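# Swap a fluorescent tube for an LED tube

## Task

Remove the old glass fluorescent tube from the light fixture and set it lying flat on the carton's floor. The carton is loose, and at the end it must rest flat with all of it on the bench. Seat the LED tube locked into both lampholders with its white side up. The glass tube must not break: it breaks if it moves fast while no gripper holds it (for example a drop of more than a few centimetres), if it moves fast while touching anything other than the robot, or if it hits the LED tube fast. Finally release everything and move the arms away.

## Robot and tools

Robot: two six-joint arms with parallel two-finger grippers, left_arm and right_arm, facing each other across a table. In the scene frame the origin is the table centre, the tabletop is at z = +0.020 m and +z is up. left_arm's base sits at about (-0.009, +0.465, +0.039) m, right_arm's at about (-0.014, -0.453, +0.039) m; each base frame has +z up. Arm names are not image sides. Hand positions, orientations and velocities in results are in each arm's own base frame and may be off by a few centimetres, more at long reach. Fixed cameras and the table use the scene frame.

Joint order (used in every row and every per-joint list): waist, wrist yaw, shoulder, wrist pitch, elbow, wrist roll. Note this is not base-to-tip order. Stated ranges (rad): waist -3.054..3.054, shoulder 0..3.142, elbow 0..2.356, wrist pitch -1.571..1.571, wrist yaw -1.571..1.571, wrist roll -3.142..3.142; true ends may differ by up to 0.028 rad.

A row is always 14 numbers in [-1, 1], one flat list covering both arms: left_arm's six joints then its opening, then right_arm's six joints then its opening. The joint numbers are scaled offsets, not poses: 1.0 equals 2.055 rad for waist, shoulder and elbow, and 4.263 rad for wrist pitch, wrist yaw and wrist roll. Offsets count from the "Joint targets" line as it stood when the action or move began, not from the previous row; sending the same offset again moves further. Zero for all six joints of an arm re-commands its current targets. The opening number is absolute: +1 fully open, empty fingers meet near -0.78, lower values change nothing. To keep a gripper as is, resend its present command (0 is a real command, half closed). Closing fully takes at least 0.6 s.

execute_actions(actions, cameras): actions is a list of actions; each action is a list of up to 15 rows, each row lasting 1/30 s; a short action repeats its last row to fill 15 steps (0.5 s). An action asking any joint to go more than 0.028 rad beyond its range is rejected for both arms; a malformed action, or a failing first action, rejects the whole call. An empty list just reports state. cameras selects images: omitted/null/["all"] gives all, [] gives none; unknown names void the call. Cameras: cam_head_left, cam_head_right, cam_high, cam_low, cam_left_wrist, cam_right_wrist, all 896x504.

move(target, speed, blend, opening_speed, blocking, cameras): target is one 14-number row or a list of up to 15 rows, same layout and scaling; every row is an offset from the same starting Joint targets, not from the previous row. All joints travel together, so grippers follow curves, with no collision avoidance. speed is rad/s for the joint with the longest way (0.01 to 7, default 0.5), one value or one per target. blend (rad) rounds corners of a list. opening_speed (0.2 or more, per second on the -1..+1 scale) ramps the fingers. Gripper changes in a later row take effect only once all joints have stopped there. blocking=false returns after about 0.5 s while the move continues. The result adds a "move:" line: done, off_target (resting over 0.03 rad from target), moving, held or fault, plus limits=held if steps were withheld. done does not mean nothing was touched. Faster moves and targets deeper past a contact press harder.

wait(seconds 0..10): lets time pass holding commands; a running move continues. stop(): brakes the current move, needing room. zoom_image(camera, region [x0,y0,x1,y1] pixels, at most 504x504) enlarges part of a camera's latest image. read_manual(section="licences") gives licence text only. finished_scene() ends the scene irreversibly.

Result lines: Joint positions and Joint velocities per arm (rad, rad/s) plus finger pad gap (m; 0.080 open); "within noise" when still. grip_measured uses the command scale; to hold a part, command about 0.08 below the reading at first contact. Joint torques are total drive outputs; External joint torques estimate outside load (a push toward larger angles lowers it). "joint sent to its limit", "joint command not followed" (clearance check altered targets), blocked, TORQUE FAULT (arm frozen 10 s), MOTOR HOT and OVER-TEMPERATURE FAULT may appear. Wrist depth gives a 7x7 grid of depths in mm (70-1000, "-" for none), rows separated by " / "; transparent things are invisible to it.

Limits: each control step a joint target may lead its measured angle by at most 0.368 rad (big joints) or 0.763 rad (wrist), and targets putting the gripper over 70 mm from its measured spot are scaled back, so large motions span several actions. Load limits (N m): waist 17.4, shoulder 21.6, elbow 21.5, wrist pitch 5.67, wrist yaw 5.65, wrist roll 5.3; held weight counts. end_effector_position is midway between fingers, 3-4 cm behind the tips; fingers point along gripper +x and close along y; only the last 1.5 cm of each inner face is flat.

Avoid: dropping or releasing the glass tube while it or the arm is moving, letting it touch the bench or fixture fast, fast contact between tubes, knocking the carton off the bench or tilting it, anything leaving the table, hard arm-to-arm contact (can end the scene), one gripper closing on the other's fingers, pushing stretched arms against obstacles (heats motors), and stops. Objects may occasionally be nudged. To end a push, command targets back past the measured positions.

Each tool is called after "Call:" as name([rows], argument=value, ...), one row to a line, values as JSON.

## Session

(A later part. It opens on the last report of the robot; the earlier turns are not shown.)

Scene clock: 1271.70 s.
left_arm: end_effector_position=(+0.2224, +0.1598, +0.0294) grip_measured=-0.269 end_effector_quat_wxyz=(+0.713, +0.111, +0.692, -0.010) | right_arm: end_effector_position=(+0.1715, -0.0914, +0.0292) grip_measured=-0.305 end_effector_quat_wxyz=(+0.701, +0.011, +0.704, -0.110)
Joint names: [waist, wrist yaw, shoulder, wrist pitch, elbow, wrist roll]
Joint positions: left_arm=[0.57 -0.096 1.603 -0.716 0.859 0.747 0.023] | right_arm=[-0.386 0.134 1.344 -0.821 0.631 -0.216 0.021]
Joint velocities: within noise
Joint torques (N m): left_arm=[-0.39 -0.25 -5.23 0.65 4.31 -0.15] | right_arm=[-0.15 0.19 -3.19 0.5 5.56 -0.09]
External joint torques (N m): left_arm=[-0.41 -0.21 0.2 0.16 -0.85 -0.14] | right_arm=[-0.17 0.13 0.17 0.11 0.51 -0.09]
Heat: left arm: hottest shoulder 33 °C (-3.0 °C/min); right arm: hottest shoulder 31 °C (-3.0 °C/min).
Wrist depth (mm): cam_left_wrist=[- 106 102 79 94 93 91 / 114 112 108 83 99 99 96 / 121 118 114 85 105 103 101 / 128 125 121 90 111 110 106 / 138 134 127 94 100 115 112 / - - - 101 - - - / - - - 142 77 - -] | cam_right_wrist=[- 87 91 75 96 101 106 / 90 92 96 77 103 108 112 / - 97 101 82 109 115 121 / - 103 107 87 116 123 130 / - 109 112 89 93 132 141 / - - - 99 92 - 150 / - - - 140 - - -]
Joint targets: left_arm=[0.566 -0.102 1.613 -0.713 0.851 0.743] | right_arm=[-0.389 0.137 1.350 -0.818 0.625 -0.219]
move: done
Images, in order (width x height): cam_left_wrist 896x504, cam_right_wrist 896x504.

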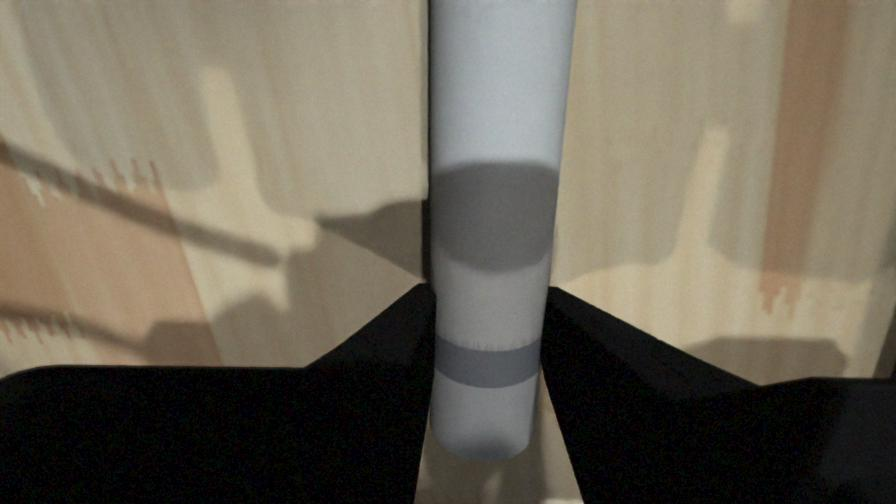

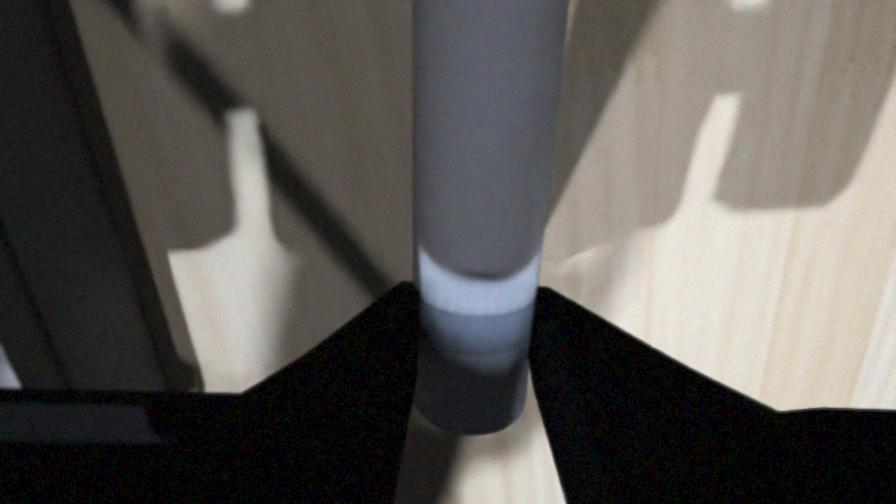

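Call:
move([
  [0,0,-0.0138,-0.0154,0.0182,0,-0.34, 0,0,-0.0149,-0.0173,0.0210,0,-0.38],
  [0.0822,0.0617,0.1176,-0.0917,0.1606,0.0424,-0.34, -0.1593,-0.0845,0.0659,-0.0439,0.0759,-0.0799,-0.38],
  [0.0822,0.0617,0.1273,-0.0805,0.1471,0.0424,-0.34, -0.1593,-0.0845,0.0784,-0.0303,0.0602,-0.0799,-0.38],
], speed=[0.15,0.3,0.12], blend=[0.01,0,0], cameras=["cam_low", "cam_left_wrist", "cam_right_wrist"])

Call:
zoom_image(camera="cam_low", region=[320, 220, 600, 320])

Scene clock: 1333.43 s.
left_arm: end_effector_position=(+0.2246, +0.1701, +0.0314) grip_measured=-0.269 end_effector_quat_wxyz=(+0.695, -0.027, +0.703, -0.147) | right_arm: end_effector_position=(+0.1686, -0.1027, +0.0307) grip_measured=-0.331 end_effector_quat_wxyz=(+0.708, +0.149, +0.690, +0.029)
Joint names: [waist, wrist yaw, shoulder, wrist pitch, elbow, wrist roll]
Joint positions: left_arm=[0.733 0.159 1.863 -1.059 1.16 0.92 0.023] | right_arm=[-0.713 -0.218 1.505 -0.95 0.753 -0.557 0.02]
Joint velocities: within noise
Joint torques (N m): left_arm=[0.23 0.26 -6.82 0.14 4.06 0.14] | right_arm=[-0.12 -0.37 -4.06 0.3 5.19 -0.11]
External joint torques (N m): left_arm=[0.17 0.13 0.21 0.15 -0.75 0.13] | right_arm=[-0.13 -0.21 0.11 0.18 0.51 -0.1]
Heat: left arm: hottest shoulder 33 °C (+0.0 °C/min); right arm: hottest elbow 31 °C (+1.0 °C/min).
Wrist depth (mm): cam_left_wrist=[- 85 92 80 105 114 120 / 86 90 96 83 110 122 126 / - 94 101 86 120 130 127 / 95 99 107 90 127 140 130 / 100 105 112 95 100 151 132 / - - - 101 - - - / - - - 145 84 - -] | cam_right_wrist=[- 110 105 72 90 88 82 / 93 115 111 77 95 92 87 / - 117 119 82 101 97 92 / - 124 126 87 107 103 96 / - 119 133 90 92 108 102 / - - - 99 92 - 106 / - - - 144 - - -]
Joint targets: left_arm=[0.735 0.161 1.875 -1.056 1.153 0.924] | right_arm=[-0.716 -0.223 1.512 -0.947 0.749 -0.559]
move: done
Images, in order (width x height): cam_low 896x504, cam_left_wrist 896x504, cam_right_wrist 896x504.

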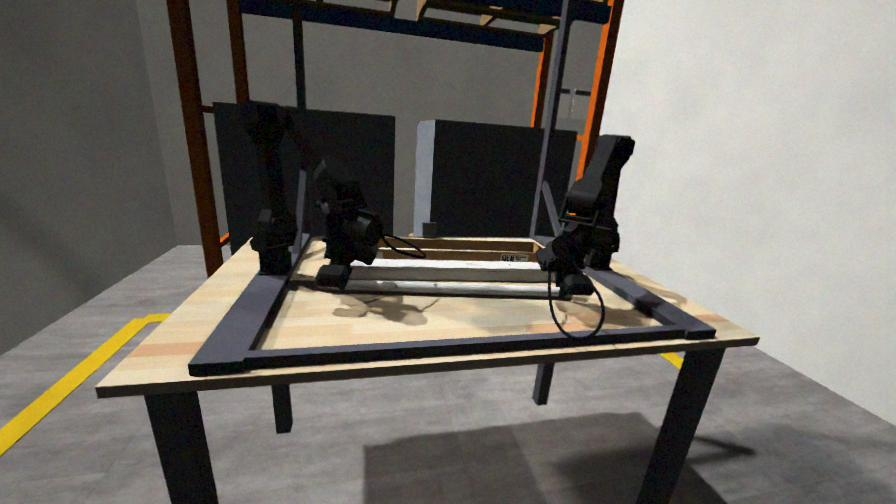

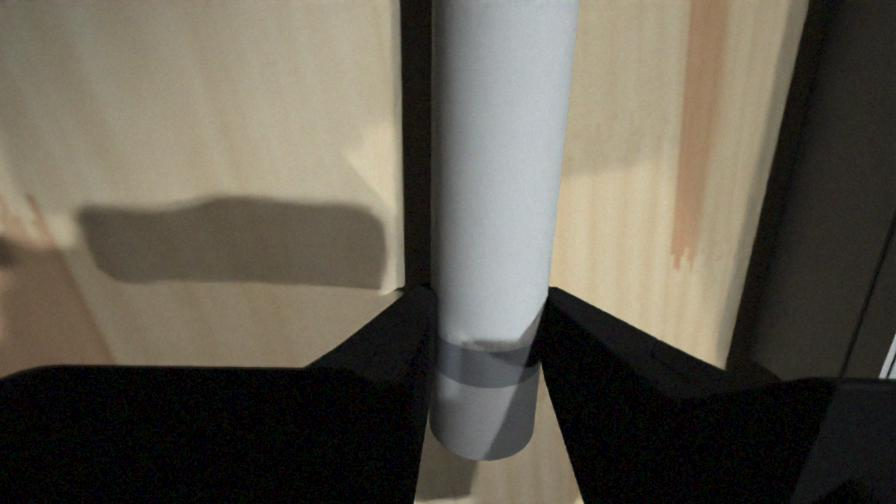

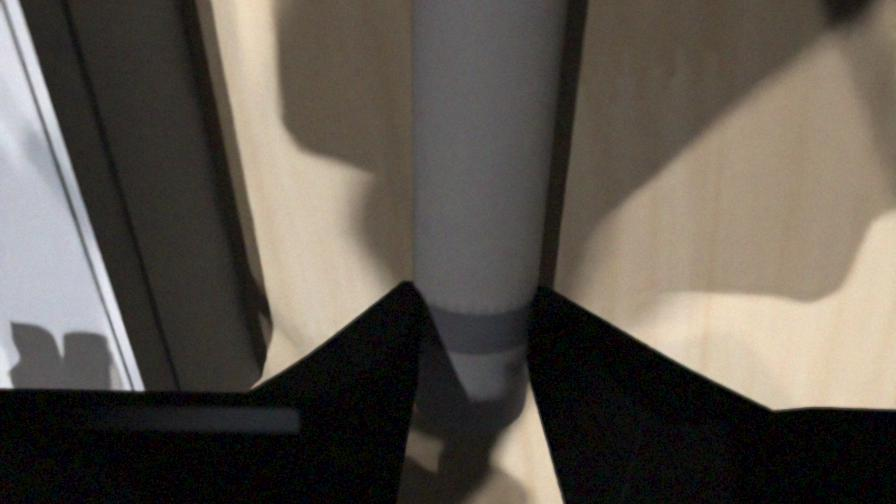

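Scaled by 1.800 from the camera's 896x504 image, which has a finer 1280x720 frame.

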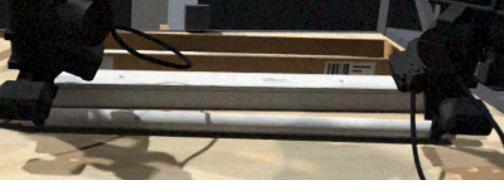

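Call:
move([
  [0,0,0,0,0,0,0.0, 0,0,0,0,0,0,0.0],
  [-0.0508,-0.0378,-0.0838,0.0474,-0.0887,-0.0285,0.02, 0.0987,0.0523,-0.0625,0.0190,-0.0390,0.0511,0.02],
  [-0.1015,-0.0753,-0.1416,0.0862,-0.1608,-0.0503,0.02, 0.1919,0.1009,-0.0822,0.0281,-0.0623,0.0952,0.02],
], speed=[0.2,0.25,0.2], blend=[0,0.01,0], opening_speed=0.5, cameras=["cam_low", "cam_left_wrist", "cam_right_wrist"])

Scene clock: 1389.80 s.
left_arm: end_effector_position=(+0.2207, +0.1561, +0.0257) grip_measured=+0.016 end_effector_quat_wxyz=(+0.702, +0.129, +0.700, +0.006) | right_arm: end_effector_position=(+0.1697, -0.0893, +0.0284) grip_measured=+0.017 end_effector_quat_wxyz=(+0.689, -0.012, +0.713, -0.130)
Joint names: [waist, wrist yaw, shoulder, wrist pitch, elbow, wrist roll]
Joint positions: left_arm=[0.531 -0.153 1.597 -0.692 0.83 0.714 0.036] | right_arm=[-0.325 0.203 1.353 -0.83 0.627 -0.158 0.036]
Joint velocities: within noise
Joint torques (N m): left_arm=[-0.35 -0.32 -8.17 0.66 4.21 -0.17] | right_arm=[0.47 0.27 -5.17 0.47 5.27 0.17]
External joint torques (N m): left_arm=[-0.39 -0.25 -2.79 0.15 -0.94 -0.16] | right_arm=[0.45 0.16 -1.83 0.11 0.29 0.16]
Heat: left arm: hottest shoulder 34 °C (+2.0 °C/min); right arm: hottest shoulder 31 °C (+1.0 °C/min).
Wrist depth (mm): cam_left_wrist=[106 103 98 94 89 87 85 / 113 110 104 78 80 92 89 / 122 117 111 80 100 98 93 / 129 125 119 85 105 103 99 / 141 134 125 90 98 109 105 / - - - 97 90 - - / - - - 142 131 - -] | cam_right_wrist=[- 82 88 73 97 103 109 / - 88 92 74 103 109 117 / 90 92 98 79 110 118 126 / - 98 104 84 118 127 138 / - 105 77 87 122 137 150 / - - - 99 92 - 165 / - - - 140 146 - -]
Joint targets: left_arm=[0.527 -0.160 1.584 -0.689 0.823 0.709] | right_arm=[-0.322 0.207 1.342 -0.828 0.621 -0.153]
move: done; blend cut to 0 rad at target 2
Images, in order (width x height): cam_low 896x504, cam_left_wrist 896x504, cam_right_wrist 896x504.

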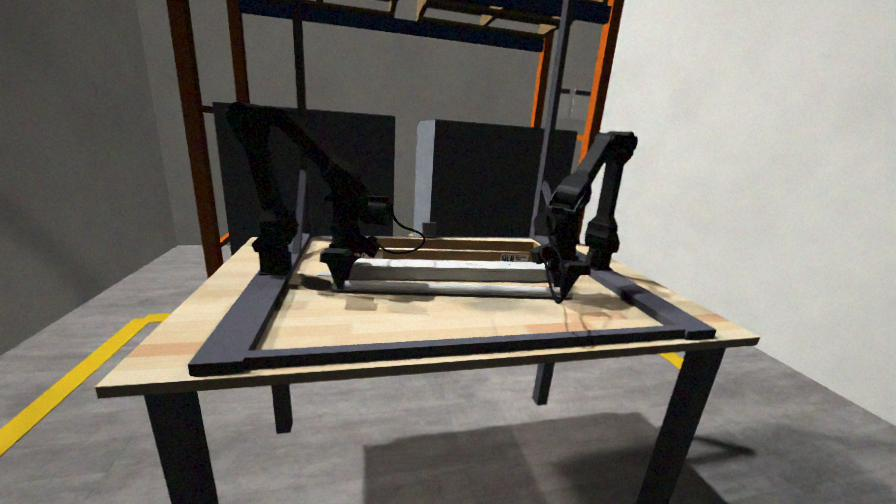

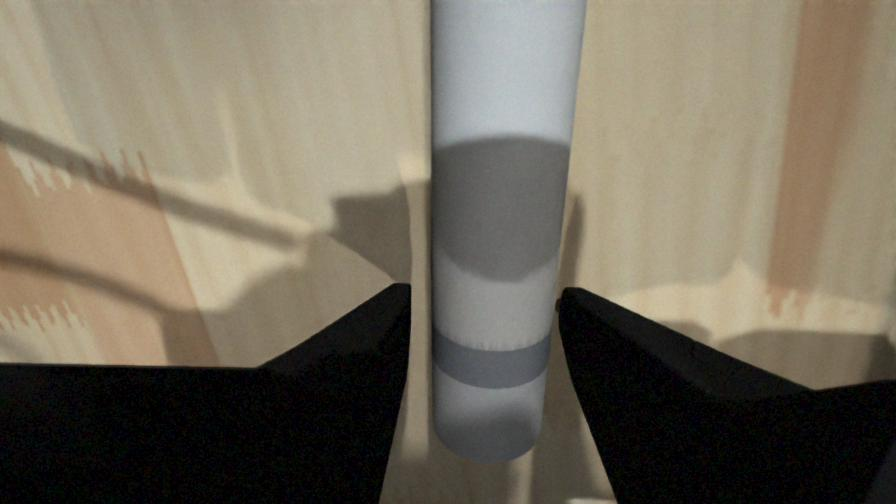

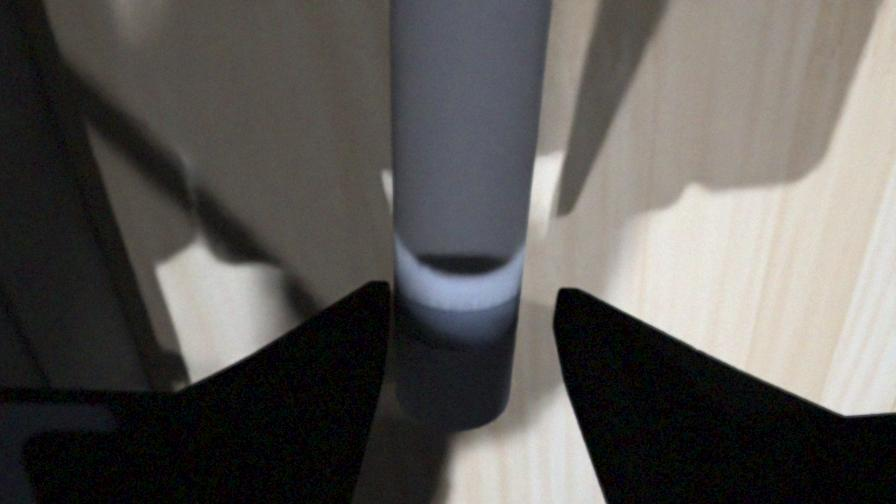

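Call:
zoom_image(camera="cam_left_wrist", region=[400, 300, 590, 480])

Call:
zoom_image(camera="cam_right_wrist", region=[360, 220, 570, 440])

Scaled by 2.653 from the camera's 896x504 image, which has a finer 1280x720 frame.

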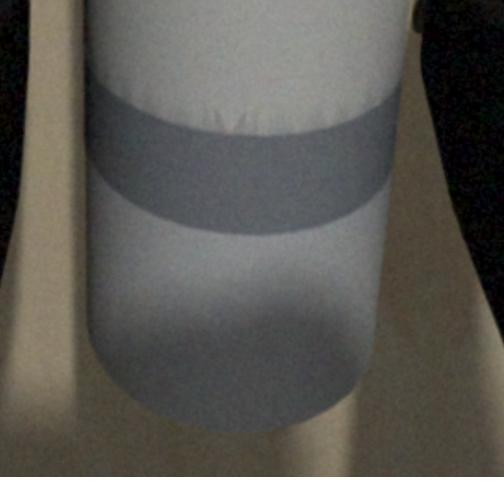

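Scaled by 2.291 from the camera's 896x504 image, which has a finer 1280x720 frame.

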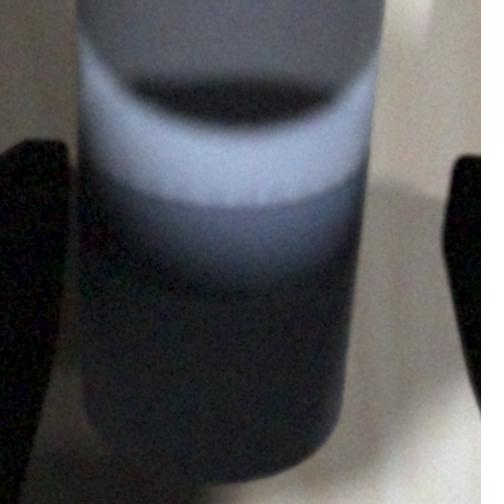

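Call:
zoom_image(camera="cam_low", region=[400, 270, 520, 310])

Call:
zoom_image(camera="cam_left_wrist", region=[400, 0, 620, 280])

Scaled by 4.200 from the camera's 896x504 image, which has a finer 1280x720 frame.

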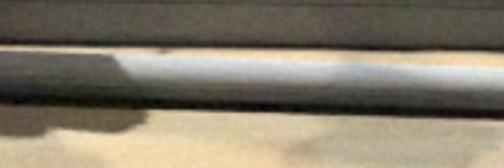

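Scaled by 1.800 from the camera's 896x504 image, which has a finer 1280x720 frame.

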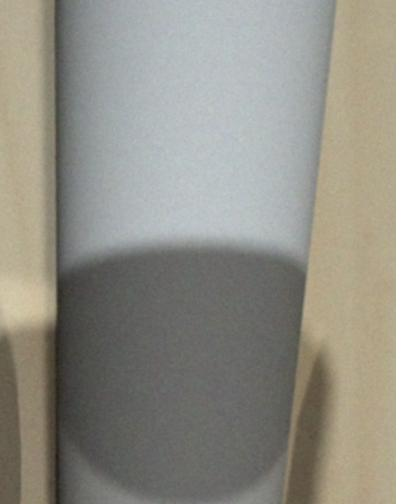

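Call:
move([
  [0,0,0,0,0,0,0.02, 0.0071,0,0,0,0,0.0034,0.02],
  [0,0,0,0,0,0,0.02, 0.0071,0,0,0,0,0.0034,-0.38],
  [0,0,-0.0389,-0.0513,0.0673,0,0.02, 0.0071,0,0,0,0,0.0034,-0.38],
  [0.1969,0.0375,-0.0789,-0.0734,0.0146,0.0926,0.3, 0.0071,0,0,0,0,0.0034,-0.38],
], speed=[0.2,0.2,0.3,0.5], opening_speed=0.8, cameras=["cam_left_wrist", "cam_right_wrist"])

Call:
zoom_image(camera="cam_left_wrist", region=[400, 0, 600, 200])

Scene clock: 1486.20 s.
left_arm: end_effector_position=(+0.1325, +0.1781, +0.0646) grip_measured=+0.295 end_effector_quat_wxyz=(+0.703, +0.062, +0.706, -0.060) | right_arm: end_effector_position=(+0.1710, -0.0868, +0.0287) grip_measured=-0.327 end_effector_quat_wxyz=(+0.690, -0.012, +0.711, -0.131)
Joint names: [waist, wrist yaw, shoulder, wrist pitch, elbow, wrist roll]
Joint positions: left_arm=[0.928 -0.005 1.433 -1 0.861 1.1 0.048] | right_arm=[-0.31 0.204 1.351 -0.83 0.627 -0.143 0.02]
Joint velocities: within noise
Joint torques (N m): left_arm=[0.35 0.27 -6.74 0.19 4.44 0.15] | right_arm=[0.42 0.28 -4.85 0.45 5.22 0.16]
External joint torques (N m): left_arm=[0.35 0.23 -2.37 -0.1 -0.93 0.15] | right_arm=[0.42 0.16 -1.51 0.09 0.23 0.15]
Heat: left arm: hottest shoulder 38 °C (+1.0 °C/min); right arm: hottest shoulder 32 °C (+1.0 °C/min).
Wrist depth (mm): cam_left_wrist=[127 127 128 129 130 131 132 / 134 134 135 137 138 139 140 / 141 142 143 144 145 146 148 / 150 151 152 153 155 157 158 / 160 159 93 163 162 164 169 / - - - 175 175 - - / - - 178 173 169 - -] | cam_right_wrist=[- 83 88 75 97 103 110 / - 88 92 76 103 110 118 / 89 93 98 80 109 119 127 / - 99 104 86 119 128 138 / - 105 110 88 92 139 151 / - - - 100 92 - 163 / - - - 141 - - -]
Joint targets: left_arm=[0.931 0.000 1.422 -1.001 0.853 1.104] | right_arm=[-0.307 0.207 1.342 -0.828 0.621 -0.139]
move: done
Images, in order (width x height): cam_left_wrist 896x504, cam_right_wrist 896x504.

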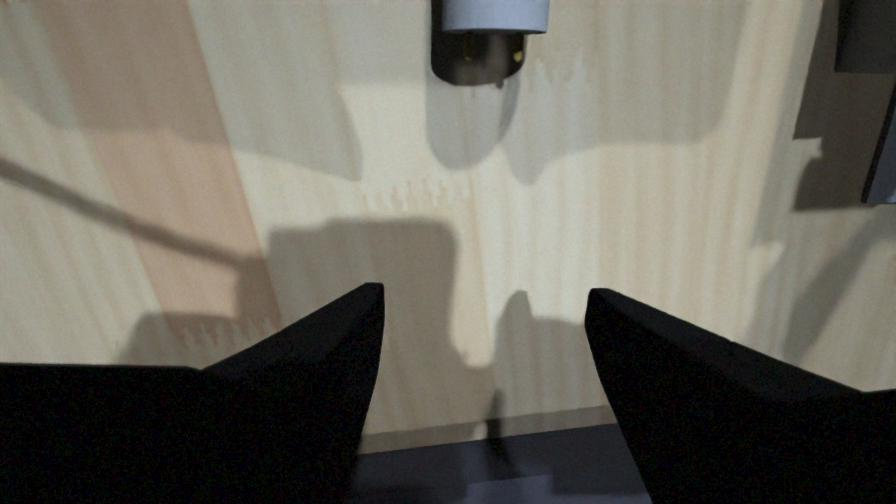

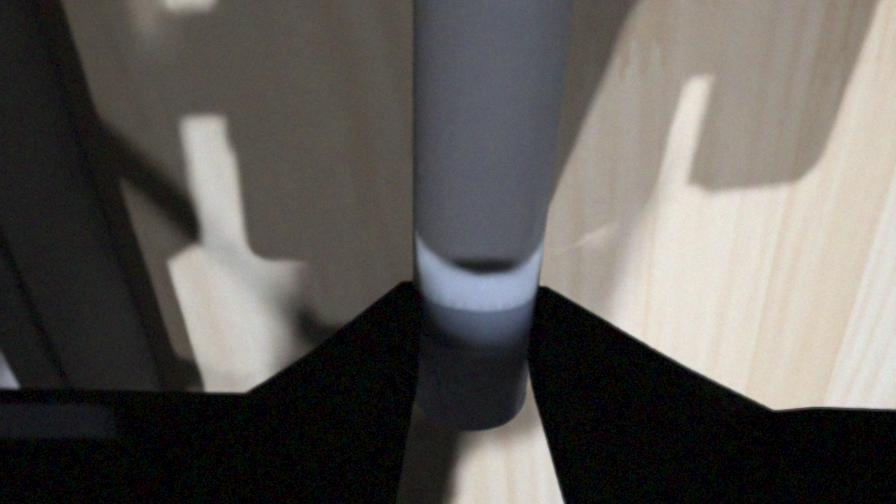

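Scaled by 2.520 from the camera's 896x504 image, which has a finer 1280x720 frame.

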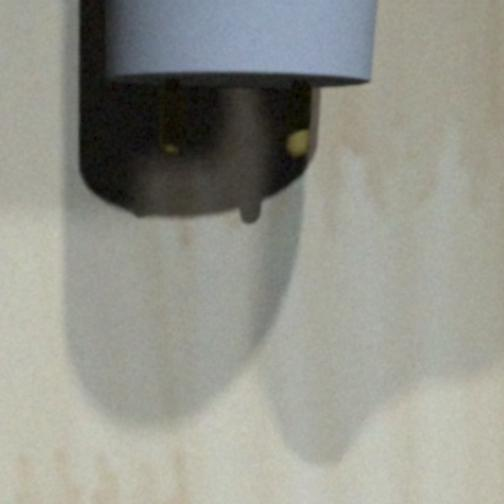

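Call:
move(target=[0,0,0,0,0,-0.737,0.3, 0,0,0,0,0,0,-0.38], speed=1.5, cameras=["cam_left_wrist"])

Call:
zoom_image(camera="cam_left_wrist", region=[320, 0, 620, 250])

Scene clock: 1532.50 s.
left_arm: end_effector_position=(+0.1326, +0.1779, +0.0647) grip_measured=+0.297 end_effector_quat_wxyz=(-0.065, +0.703, -0.064, -0.705) | right_arm: end_effector_position=(+0.1710, -0.0868, +0.0287) grip_measured=-0.327 end_effector_quat_wxyz=(+0.690, -0.012, +0.711, -0.131)
Joint names: [waist, wrist yaw, shoulder, wrist pitch, elbow, wrist roll]
Joint positions: left_arm=[0.928 -0.004 1.432 -1 0.861 -2.032 0.048] | right_arm=[-0.31 0.204 1.351 -0.83 0.627 -0.143 0.02]
Joint velocities: within noise
Joint torques (N m): left_arm=[0.33 0.11 -6.59 0.16 4.41 -0.2] | right_arm=[0.33 0.23 -4.86 0.46 5.5 0.13]
External joint torques (N m): left_arm=[0.32 0.16 -2.27 -0.09 -0.91 -0.2] | right_arm=[0.33 0.12 -1.49 0.11 0.49 0.12]
Heat: left arm: hottest shoulder 37 °C (-1.0 °C/min); right arm: hottest shoulder 31 °C (-1.0 °C/min).
Wrist depth (mm): cam_left_wrist=[130 131 131 130 131 130 130 / 137 138 138 138 138 138 138 / 145 145 145 145 146 145 145 / 154 154 154 154 154 153 155 / 163 162 93 164 160 161 164 / - - - 172 172 - - / - - 188 182 187 - -] | cam_right_wrist=[- 83 88 75 97 103 110 / - 88 92 76 103 110 118 / 89 93 98 81 109 118 127 / - 98 104 86 119 128 138 / - 105 110 89 92 139 151 / - - - 100 92 - 163 / - - - 141 - - -]
Joint targets: left_arm=[0.931 0.000 1.422 -1.002 0.853 -2.038] | right_arm=[-0.307 0.207 1.342 -0.828 0.621 -0.139]
move: done
Images, in order (width x height): cam_left_wrist 896x504.

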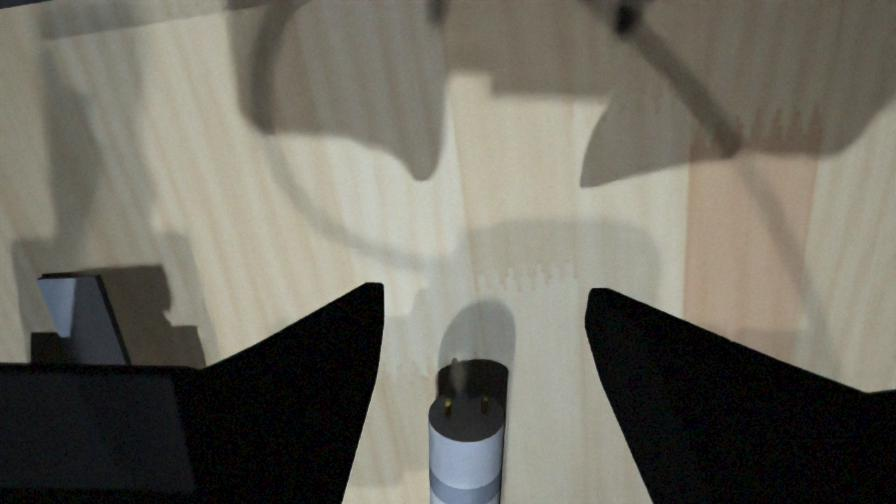

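Scaled by 1.680 from the camera's 896x504 image, which has a finer 1280x720 frame.

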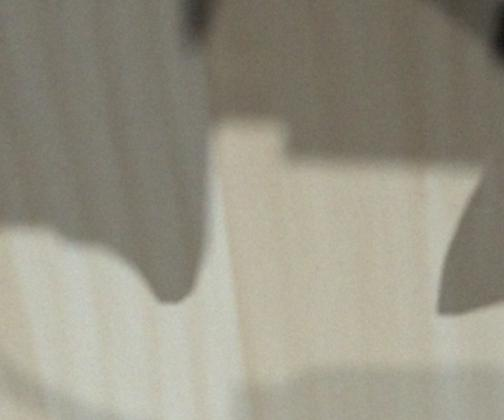

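Excellent view of the end face. Zoom in.

Call:
zoom_image(camera="cam_left_wrist", region=[410, 350, 530, 504])

Scaled by 3.273 from the camera's 896x504 image, which has a finer 1280x720 frame.

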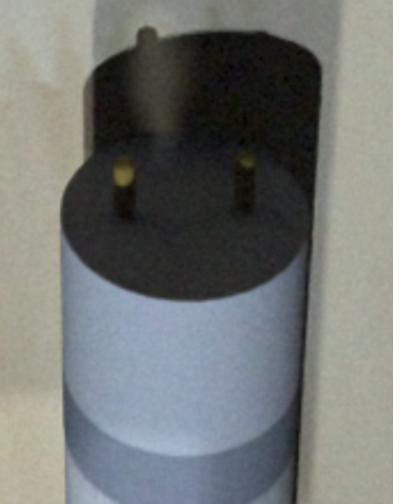

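Call:
move([
  [-0.2021,-0.0379,0.0372,0.0219,0.0496,0.6419,0.22, 0,0,0,0,0,0,-0.38],
  [-0.2021,-0.0379,0.0762,0.0732,-0.0175,0.6419,0.22, 0,0,0,0,0,0,-0.38],
], speed=[1.2,0.2], cameras=["cam_left_wrist"])

Scene clock: 1591.90 s.
left_arm: end_effector_position=(+0.2221, +0.1539, +0.0312) grip_measured=+0.224 end_effector_quat_wxyz=(+0.709, +0.129, +0.693, +0.014) | right_arm: end_effector_position=(+0.1710, -0.0868, +0.0287) grip_measured=-0.327 end_effector_quat_wxyz=(+0.690, -0.012, +0.711, -0.131)
Joint names: [waist, wrist yaw, shoulder, wrist pitch, elbow, wrist roll]
Joint positions: left_arm=[0.52 -0.155 1.569 -0.692 0.824 0.694 0.045] | right_arm=[-0.31 0.204 1.351 -0.83 0.627 -0.143 0.02]
Joint velocities: within noise
Joint torques (N m): left_arm=[-0.39 -0.32 -5.05 0.68 4.33 0.15] | right_arm=[0.22 0.25 -4.84 0.43 5.37 0.17]
External joint torques (N m): left_arm=[-0.42 -0.25 0.22 0.16 -0.89 0.16] | right_arm=[0.2 0.14 -1.47 0.06 0.33 0.16]
Heat: left arm: hottest shoulder 37 °C (+0.0 °C/min); right arm: hottest shoulder 30 °C (-1.0 °C/min).
Wrist depth (mm): cam_left_wrist=[115 111 106 80 94 93 89 / 122 118 112 85 99 98 94 / 130 125 119 88 106 103 98 / 140 133 126 92 112 109 104 / 151 143 88 99 101 114 109 / - - - 106 108 - - / - - - 147 138 - -] | cam_right_wrist=[- 83 88 76 97 103 110 / - 88 93 76 103 110 118 / 89 93 98 80 109 118 127 / - 99 104 86 119 128 138 / - 105 110 89 92 139 152 / - - - 100 92 - 163 / - - - 141 - - -]
Joint targets: left_arm=[0.516 -0.161 1.578 -0.689 0.817 0.699] | right_arm=[-0.307 0.207 1.342 -0.828 0.621 -0.139]
move: done
Images, in order (width x height): cam_left_wrist 896x504.

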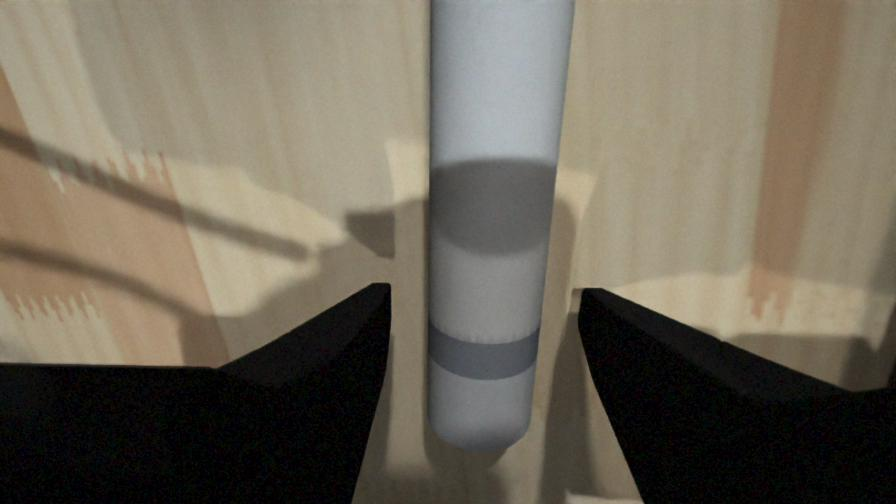

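Call:
move([
  [0,0,0,0,0,0,-0.34, 0,0,0,0,0,0,-0.38],
  [0.0775,0.0568,0.0922,-0.0668,0.1210,0.0357,-0.34, -0.1423,-0.0747,0.0366,-0.0235,0.0467,-0.0686,-0.38],
], speed=[0.2,0.2], opening_speed=0.8, cameras=["cam_left_wrist", "cam_right_wrist"])

Scene clock: 1630.03 s.
left_arm: end_effector_position=(+0.2227, +0.1611, +0.0350) grip_measured=-0.289 end_effector_quat_wxyz=(+0.698, +0.017, +0.708, -0.104) | right_arm: end_effector_position=(+0.1682, -0.0939, +0.0347) grip_measured=-0.327 end_effector_quat_wxyz=(+0.705, +0.102, +0.701, -0.016)
Joint names: [waist, wrist yaw, shoulder, wrist pitch, elbow, wrist roll]
Joint positions: left_arm=[0.67 0.08 1.756 -0.968 1.059 0.845 0.022] | right_arm=[-0.594 -0.109 1.411 -0.923 0.709 -0.43 0.02]
Joint velocities: within noise
Joint torques (N m): left_arm=[0.5 0.16 -6.18 -0.23 5.75 0.19] | right_arm=[-0.26 -0.14 -3.5 -0.11 7.08 -0.09]
External joint torques (N m): left_arm=[0.51 0.07 0.19 -0.38 0.81 0.19] | right_arm=[-0.29 -0.05 0.22 -0.34 2.19 -0.09]
Heat: left arm: hottest shoulder 34 °C (-3.0 °C/min); right arm: hottest shoulder 30 °C (+0.0 °C/min).
Wrist depth (mm): cam_left_wrist=[- 93 96 80 104 110 113 / - 99 103 84 108 116 116 / 101 104 109 87 118 124 124 / 106 110 115 92 126 132 125 / 113 117 120 97 104 142 126 / - - - 104 - - - / - - - 150 84 - -] | cam_right_wrist=[- 105 103 - 96 95 92 / - 109 109 76 101 100 98 / - 116 116 81 107 106 103 / - 120 123 86 115 112 109 / - 120 131 89 92 120 114 / - - - 99 92 - 122 / - - - 148 - - -]
Joint targets: left_arm=[0.675 0.081 1.768 -0.974 1.066 0.851] | right_arm=[-0.600 -0.111 1.418 -0.928 0.717 -0.431]
move: done
Images, in order (width x height): cam_left_wrist 896x504, cam_right_wrist 896x504.

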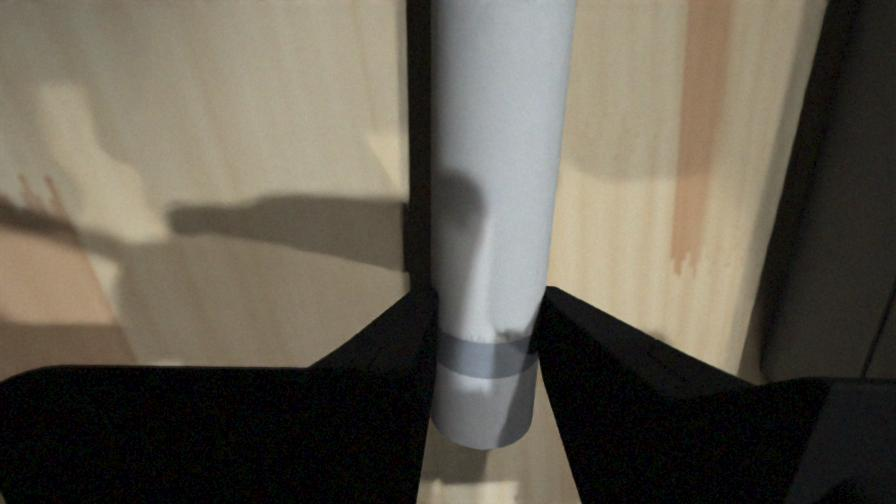

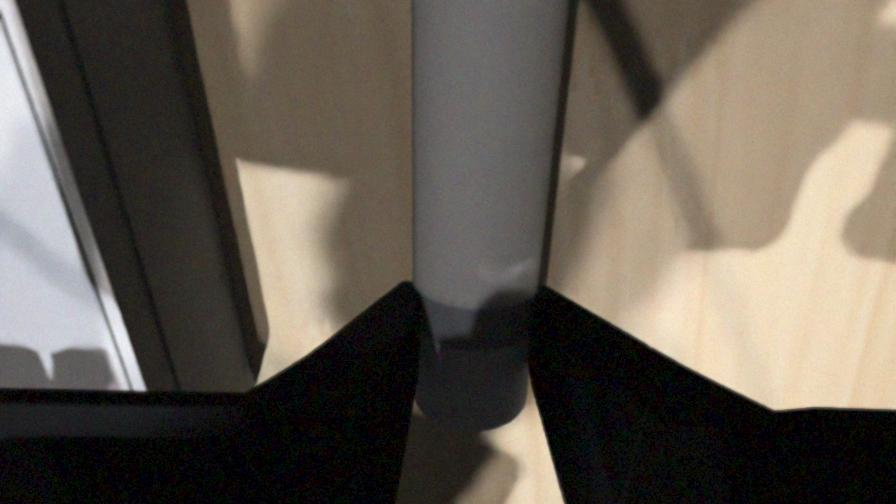

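Call:
move([
  [0,0,0,0,0,0,0.22, 0,0,0,0,0,0,-0.38],
  [-0.0823,-0.0586,-0.1105,0.0633,-0.1217,-0.0382,0.22, 0,0,0,0,0,0,-0.38],
], speed=[0.2,0.25], opening_speed=0.5, cameras=["cam_left_wrist", "cam_right_wrist"])

Scene clock: 1652.73 s.
left_arm: end_effector_position=(+0.2209, +0.1514, +0.0345) grip_measured=+0.216 end_effector_quat_wxyz=(+0.707, +0.134, +0.694, +0.013) | right_arm: end_effector_position=(+0.1673, -0.0935, +0.0347) grip_measured=-0.327 end_effector_quat_wxyz=(+0.704, +0.103, +0.703, -0.015)
Joint names: [waist, wrist yaw, shoulder, wrist pitch, elbow, wrist roll]
Joint positions: left_arm=[0.51 -0.162 1.553 -0.707 0.823 0.693 0.045] | right_arm=[-0.595 -0.109 1.412 -0.928 0.709 -0.43 0.02]
Joint velocities: within noise
Joint torques (N m): left_arm=[-0.45 -0.33 -7.89 0.71 4.34 -0.17] | right_arm=[-0.15 -0.16 -3.67 0.25 6.97 -0.05]
External joint torques (N m): left_arm=[-0.46 -0.26 -2.66 0.15 -1.01 -0.16] | right_arm=[-0.18 -0.06 0.05 0.01 2.03 -0.04]
Heat: left arm: hottest shoulder 34 °C (-2.0 °C/min); right arm: hottest elbow 31 °C (+3.0 °C/min).
Wrist depth (mm): cam_left_wrist=[118 114 109 84 96 95 91 / 126 122 115 86 100 100 96 / 135 129 122 90 108 105 101 / 145 138 130 95 115 112 106 / 156 148 87 102 100 116 112 / - - - 110 105 - - / - - - 152 144 - -] | cam_right_wrist=[- 104 103 - 95 95 92 / - 108 109 76 100 100 97 / - 116 116 81 107 105 103 / - 118 124 86 114 112 109 / - 119 130 89 92 120 114 / - - - 100 92 - 122 / - - - 148 - - -]
Joint targets: left_arm=[0.506 -0.169 1.541 -0.704 0.816 0.688] | right_arm=[-0.600 -0.112 1.418 -0.928 0.717 -0.432]
move: done
Images, in order (width x height): cam_left_wrist 896x504, cam_right_wrist 896x504.

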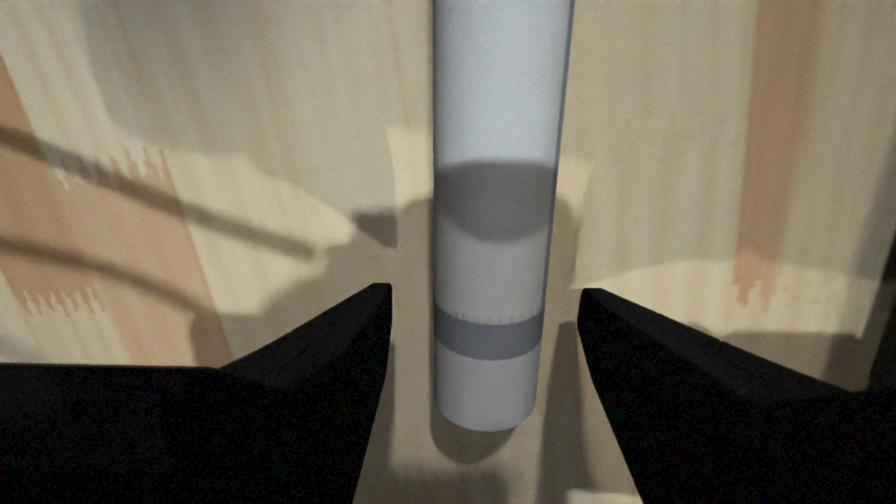

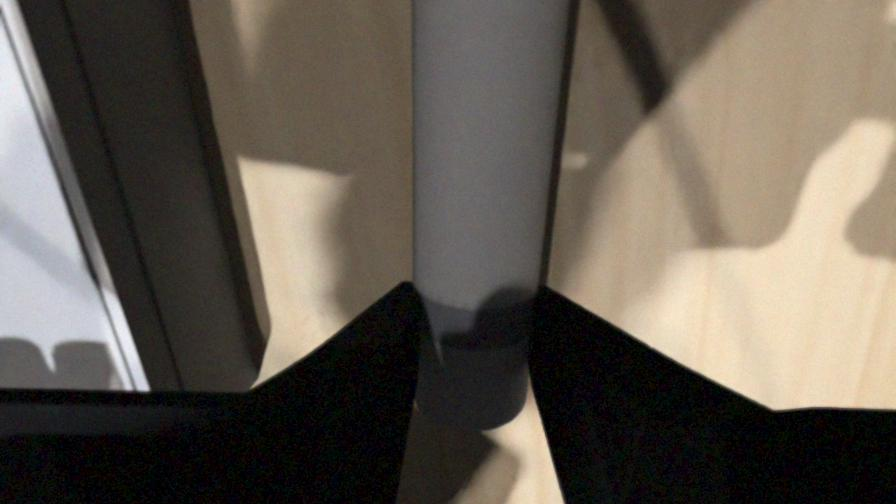

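Call:
zoom_image(camera="cam_left_wrist", region=[420, 60, 590, 240])

Scaled by 2.800 from the camera's 896x504 image, which has a finer 1280x720 frame.

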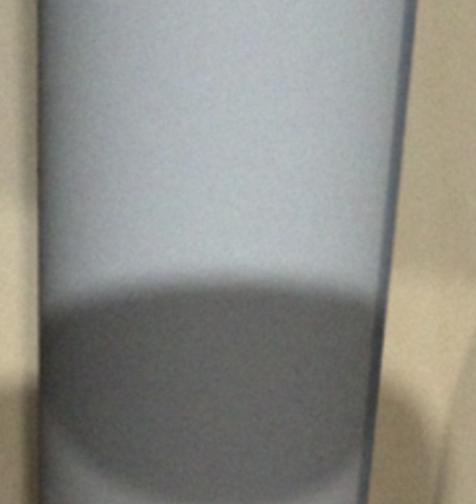

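Call:
move([
  [0,0,0,0,0,0,-0.35, 0,0,0,0,0,0,-0.38],
  [0,0,0,0,0,0,-0.35, 0,0,0.0040,0.0045,-0.0053,0,-0.38],
  [0,0,0,0,0,0,-0.35, 0,0,0.0040,0.0045,-0.0053,0,0.22],
  [0,0,0,0,0,0,-0.35, 0.1489,0.0760,-0.0510,0.0193,-0.0473,0.0725,0.22],
], speed=[0.2,0.1,0.2,0.25], opening_speed=0.5, cameras=["cam_left_wrist", "cam_right_wrist"])

Scene clock: 1689.47 s.
left_arm: end_effector_position=(+0.2204, +0.1518, +0.0347) grip_measured=-0.324 end_effector_quat_wxyz=(+0.706, +0.136, +0.695, +0.015) | right_arm: end_effector_position=(+0.1699, -0.0847, +0.0333) grip_measured=+0.217 end_effector_quat_wxyz=(+0.694, -0.013, +0.707, -0.135)
Joint names: [waist, wrist yaw, shoulder, wrist pitch, elbow, wrist roll]
Joint positions: left_arm=[0.51 -0.167 1.552 -0.707 0.822 0.692 0.02] | right_arm=[-0.297 0.209 1.323 -0.847 0.626 -0.127 0.045]
Joint velocities: within noise
Joint torques (N m): left_arm=[-0.35 -0.15 -7.67 0.67 4.45 -0.16] | right_arm=[0.42 0.27 -4.79 0.46 5.37 0.13]
External joint torques (N m): left_arm=[-0.42 -0.06 -2.5 0.12 -0.87 -0.14] | right_arm=[0.39 0.15 -1.59 0.07 0.29 0.12]
Heat: left arm: hottest shoulder 35 °C (+1.0 °C/min); right arm: hottest elbow 32 °C (+3.0 °C/min).
Wrist depth (mm): cam_left_wrist=[119 115 109 103 97 95 91 / 127 123 116 87 101 100 96 / 136 130 123 91 108 105 101 / 146 139 131 96 115 112 106 / 157 149 139 99 102 118 112 / - - - 107 107 - - / - - - 152 - - -] | cam_right_wrist=[- 87 92 75 102 109 117 / 89 92 97 79 109 117 125 / - 97 103 85 116 124 134 / - 103 109 90 125 134 146 / - 108 91 99 130 143 159 / - - 127 105 141 - 174 / - - 136 146 155 - -]
Joint targets: left_arm=[0.506 -0.169 1.541 -0.704 0.815 0.688] | right_arm=[-0.294 0.213 1.313 -0.846 0.620 -0.123]
move: done
Images, in order (width x height): cam_left_wrist 896x504, cam_right_wrist 896x504.

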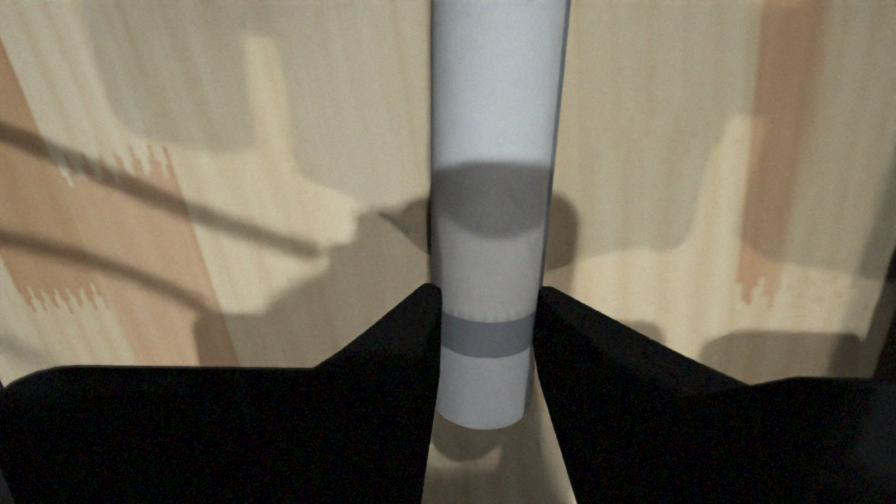

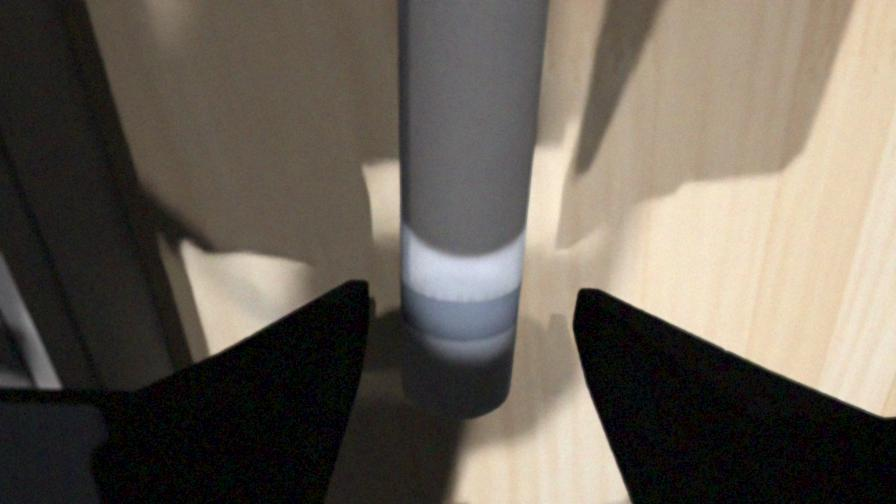

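Call:
move([
  [0,0,0,0,0,0,-0.35, 0.0077,0,0.0141,0.0047,-0.0055,0.0037,0.11],
  [0,0,0,0,0,0,-0.35, 0.0077,0,0.0141,0.0047,-0.0055,0.0037,-0.38],
  [0,0,0,0,0,0,0.11, 0.0077,0,0.0141,0.0047,-0.0055,0.0037,-0.38],
  [0,0,0.0153,0.0058,-0.0064,0,0.11, 0.0077,0,0.0141,0.0047,-0.0055,0.0037,-0.38],
], speed=[0.1,0.1,0.1,0.1], opening_speed=0.6, cameras=["cam_left_wrist", "cam_right_wrist"])

Scene clock: 1724.33 s.
left_arm: end_effector_position=(+0.2207, +0.1520, +0.0297) grip_measured=+0.106 end_effector_quat_wxyz=(+0.707, +0.136, +0.694, +0.015) | right_arm: end_effector_position=(+0.1707, -0.0820, +0.0288) grip_measured=-0.329 end_effector_quat_wxyz=(+0.693, -0.014, +0.708, -0.135)
Joint names: [waist, wrist yaw, shoulder, wrist pitch, elbow, wrist roll]
Joint positions: left_arm=[0.51 -0.167 1.562 -0.683 0.81 0.692 0.04] | right_arm=[-0.28 0.211 1.336 -0.828 0.615 -0.111 0.02]
Joint velocities: within noise
Joint torques (N m): left_arm=[-0.34 -0.15 -4.93 0.7 4.44 -0.16] | right_arm=[0.18 0.21 -2.97 0.55 5.19 0.17]
External joint torques (N m): left_arm=[-0.33 -0.07 0.33 0.13 -0.86 -0.15] | right_arm=[0.17 0.09 0.29 0.18 0.17 0.16]
Heat: left arm: hottest shoulder 37 °C (+3.0 °C/min); right arm: hottest elbow 31 °C (-1.0 °C/min).
Wrist depth (mm): cam_left_wrist=[114 110 104 79 93 91 87 / 121 117 111 82 97 96 92 / 130 124 117 86 105 101 96 / 140 132 125 91 110 106 102 / 151 142 96 95 104 112 107 / - - - 104 94 - 110 / - - - 145 137 - -] | cam_right_wrist=[- 84 89 76 98 105 113 / - 89 93 77 104 112 120 / - 93 98 81 110 119 129 / - 98 105 87 120 129 141 / - 104 110 89 92 140 153 / - - - 99 92 - 165 / - - - 141 - - -]
Joint targets: left_arm=[0.506 -0.169 1.572 -0.679 0.802 0.688] | right_arm=[-0.278 0.212 1.342 -0.825 0.609 -0.107]
move: done
Images, in order (width x height): cam_left_wrist 896x504, cam_right_wrist 896x504.

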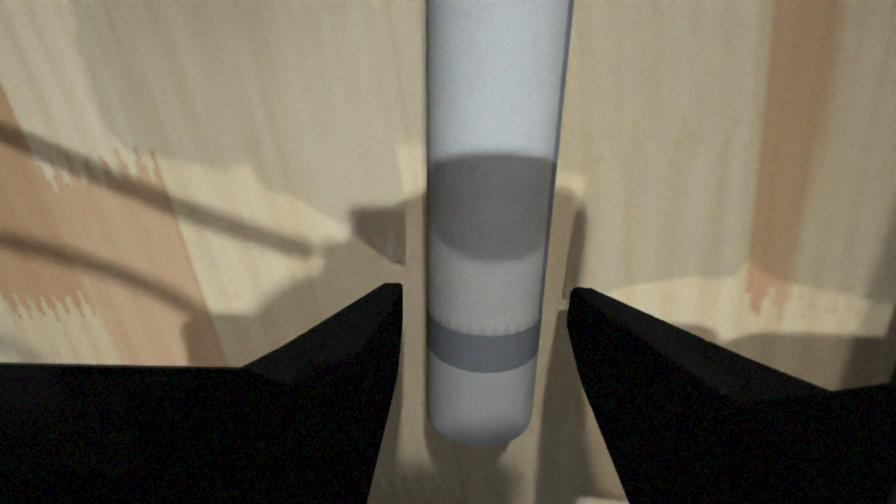

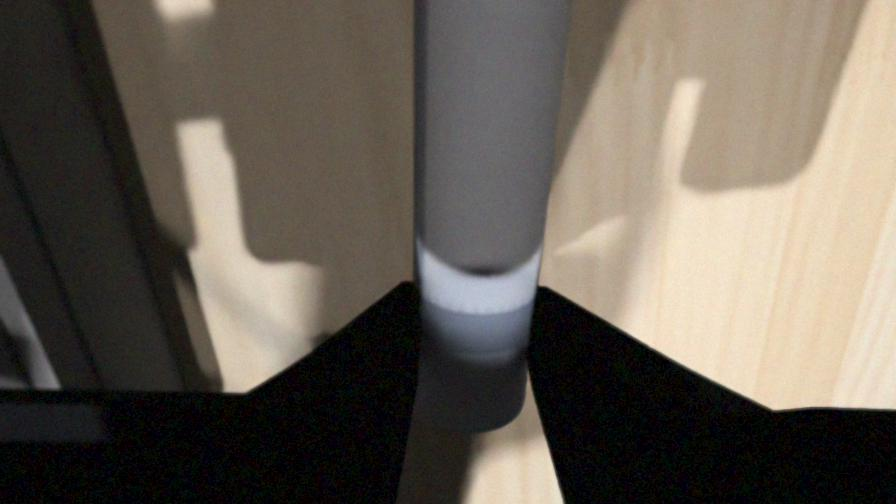

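Call:
move([
  [0,0,0,0,0,0,-0.35, 0,0,0,0,0,0,-0.38],
], opening_speed=0.6, cameras=["cam_left_wrist"])

Call:
zoom_image(camera="cam_left_wrist", region=[420, 60, 590, 240])

Scene clock: 1732.60 s.
left_arm: end_effector_position=(+0.2207, +0.1520, +0.0297) grip_measured=-0.280 end_effector_quat_wxyz=(+0.707, +0.136, +0.694, +0.016) | right_arm: end_effector_position=(+0.1707, -0.0821, +0.0288) grip_measured=-0.329 end_effector_quat_wxyz=(+0.693, -0.014, +0.708, -0.135)
Joint names: [waist, wrist yaw, shoulder, wrist pitch, elbow, wrist roll]
Joint positions: left_arm=[0.51 -0.167 1.562 -0.683 0.81 0.692 0.022] | right_arm=[-0.28 0.212 1.336 -0.828 0.615 -0.111 0.02]
Joint velocities: within noise
Joint torques (N m): left_arm=[-0.36 -0.14 -4.93 0.69 4.35 -0.15] | right_arm=[0.29 0.15 -3.01 0.52 5.73 0.16]
External joint torques (N m): left_arm=[-0.35 -0.07 0.24 0.15 -0.85 -0.14] | right_arm=[0.29 0.03 0.25 0.15 0.71 0.15]
Heat: left arm: hottest shoulder 36 °C (+2.0 °C/min); right arm: hottest shoulder 30 °C (+0.0 °C/min).
Wrist depth (mm): cam_left_wrist=[114 111 105 79 93 91 88 / 122 117 111 84 97 96 92 / 131 125 118 86 104 101 96 / 141 133 126 91 110 107 102 / 152 143 133 94 114 113 107 / - - - 102 - - - / - - - 145 77 - -] | cam_right_wrist=[- 84 89 76 98 105 113 / - 89 93 77 104 112 120 / - 93 99 81 110 120 129 / - 98 105 87 120 130 141 / - 104 110 89 92 141 153 / - - - 99 92 - 166 / - - - 141 - - -]
Joint targets: left_arm=[0.506 -0.169 1.572 -0.680 0.802 0.688] | right_arm=[-0.278 0.212 1.342 -0.826 0.609 -0.107]
move: done
Images, in order (width x height): cam_left_wrist 896x504.

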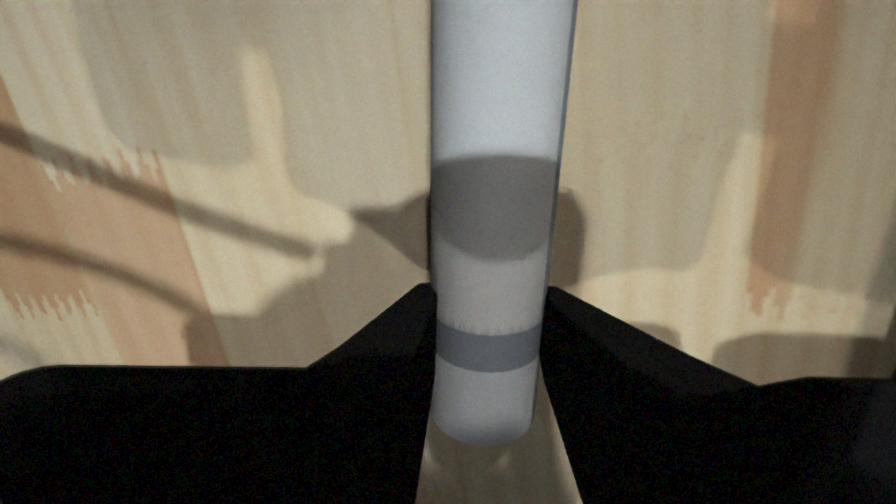

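Scaled by 2.800 from the camera's 896x504 image, which has a finer 1280x720 frame.

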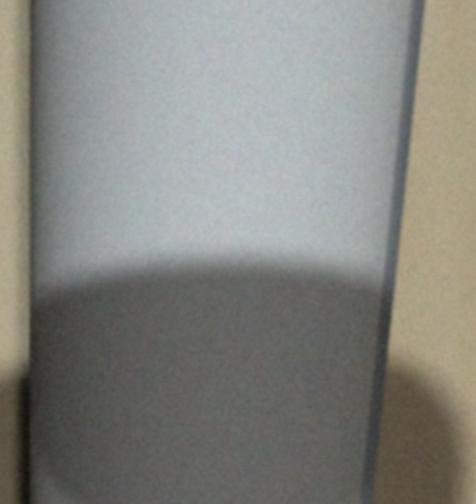

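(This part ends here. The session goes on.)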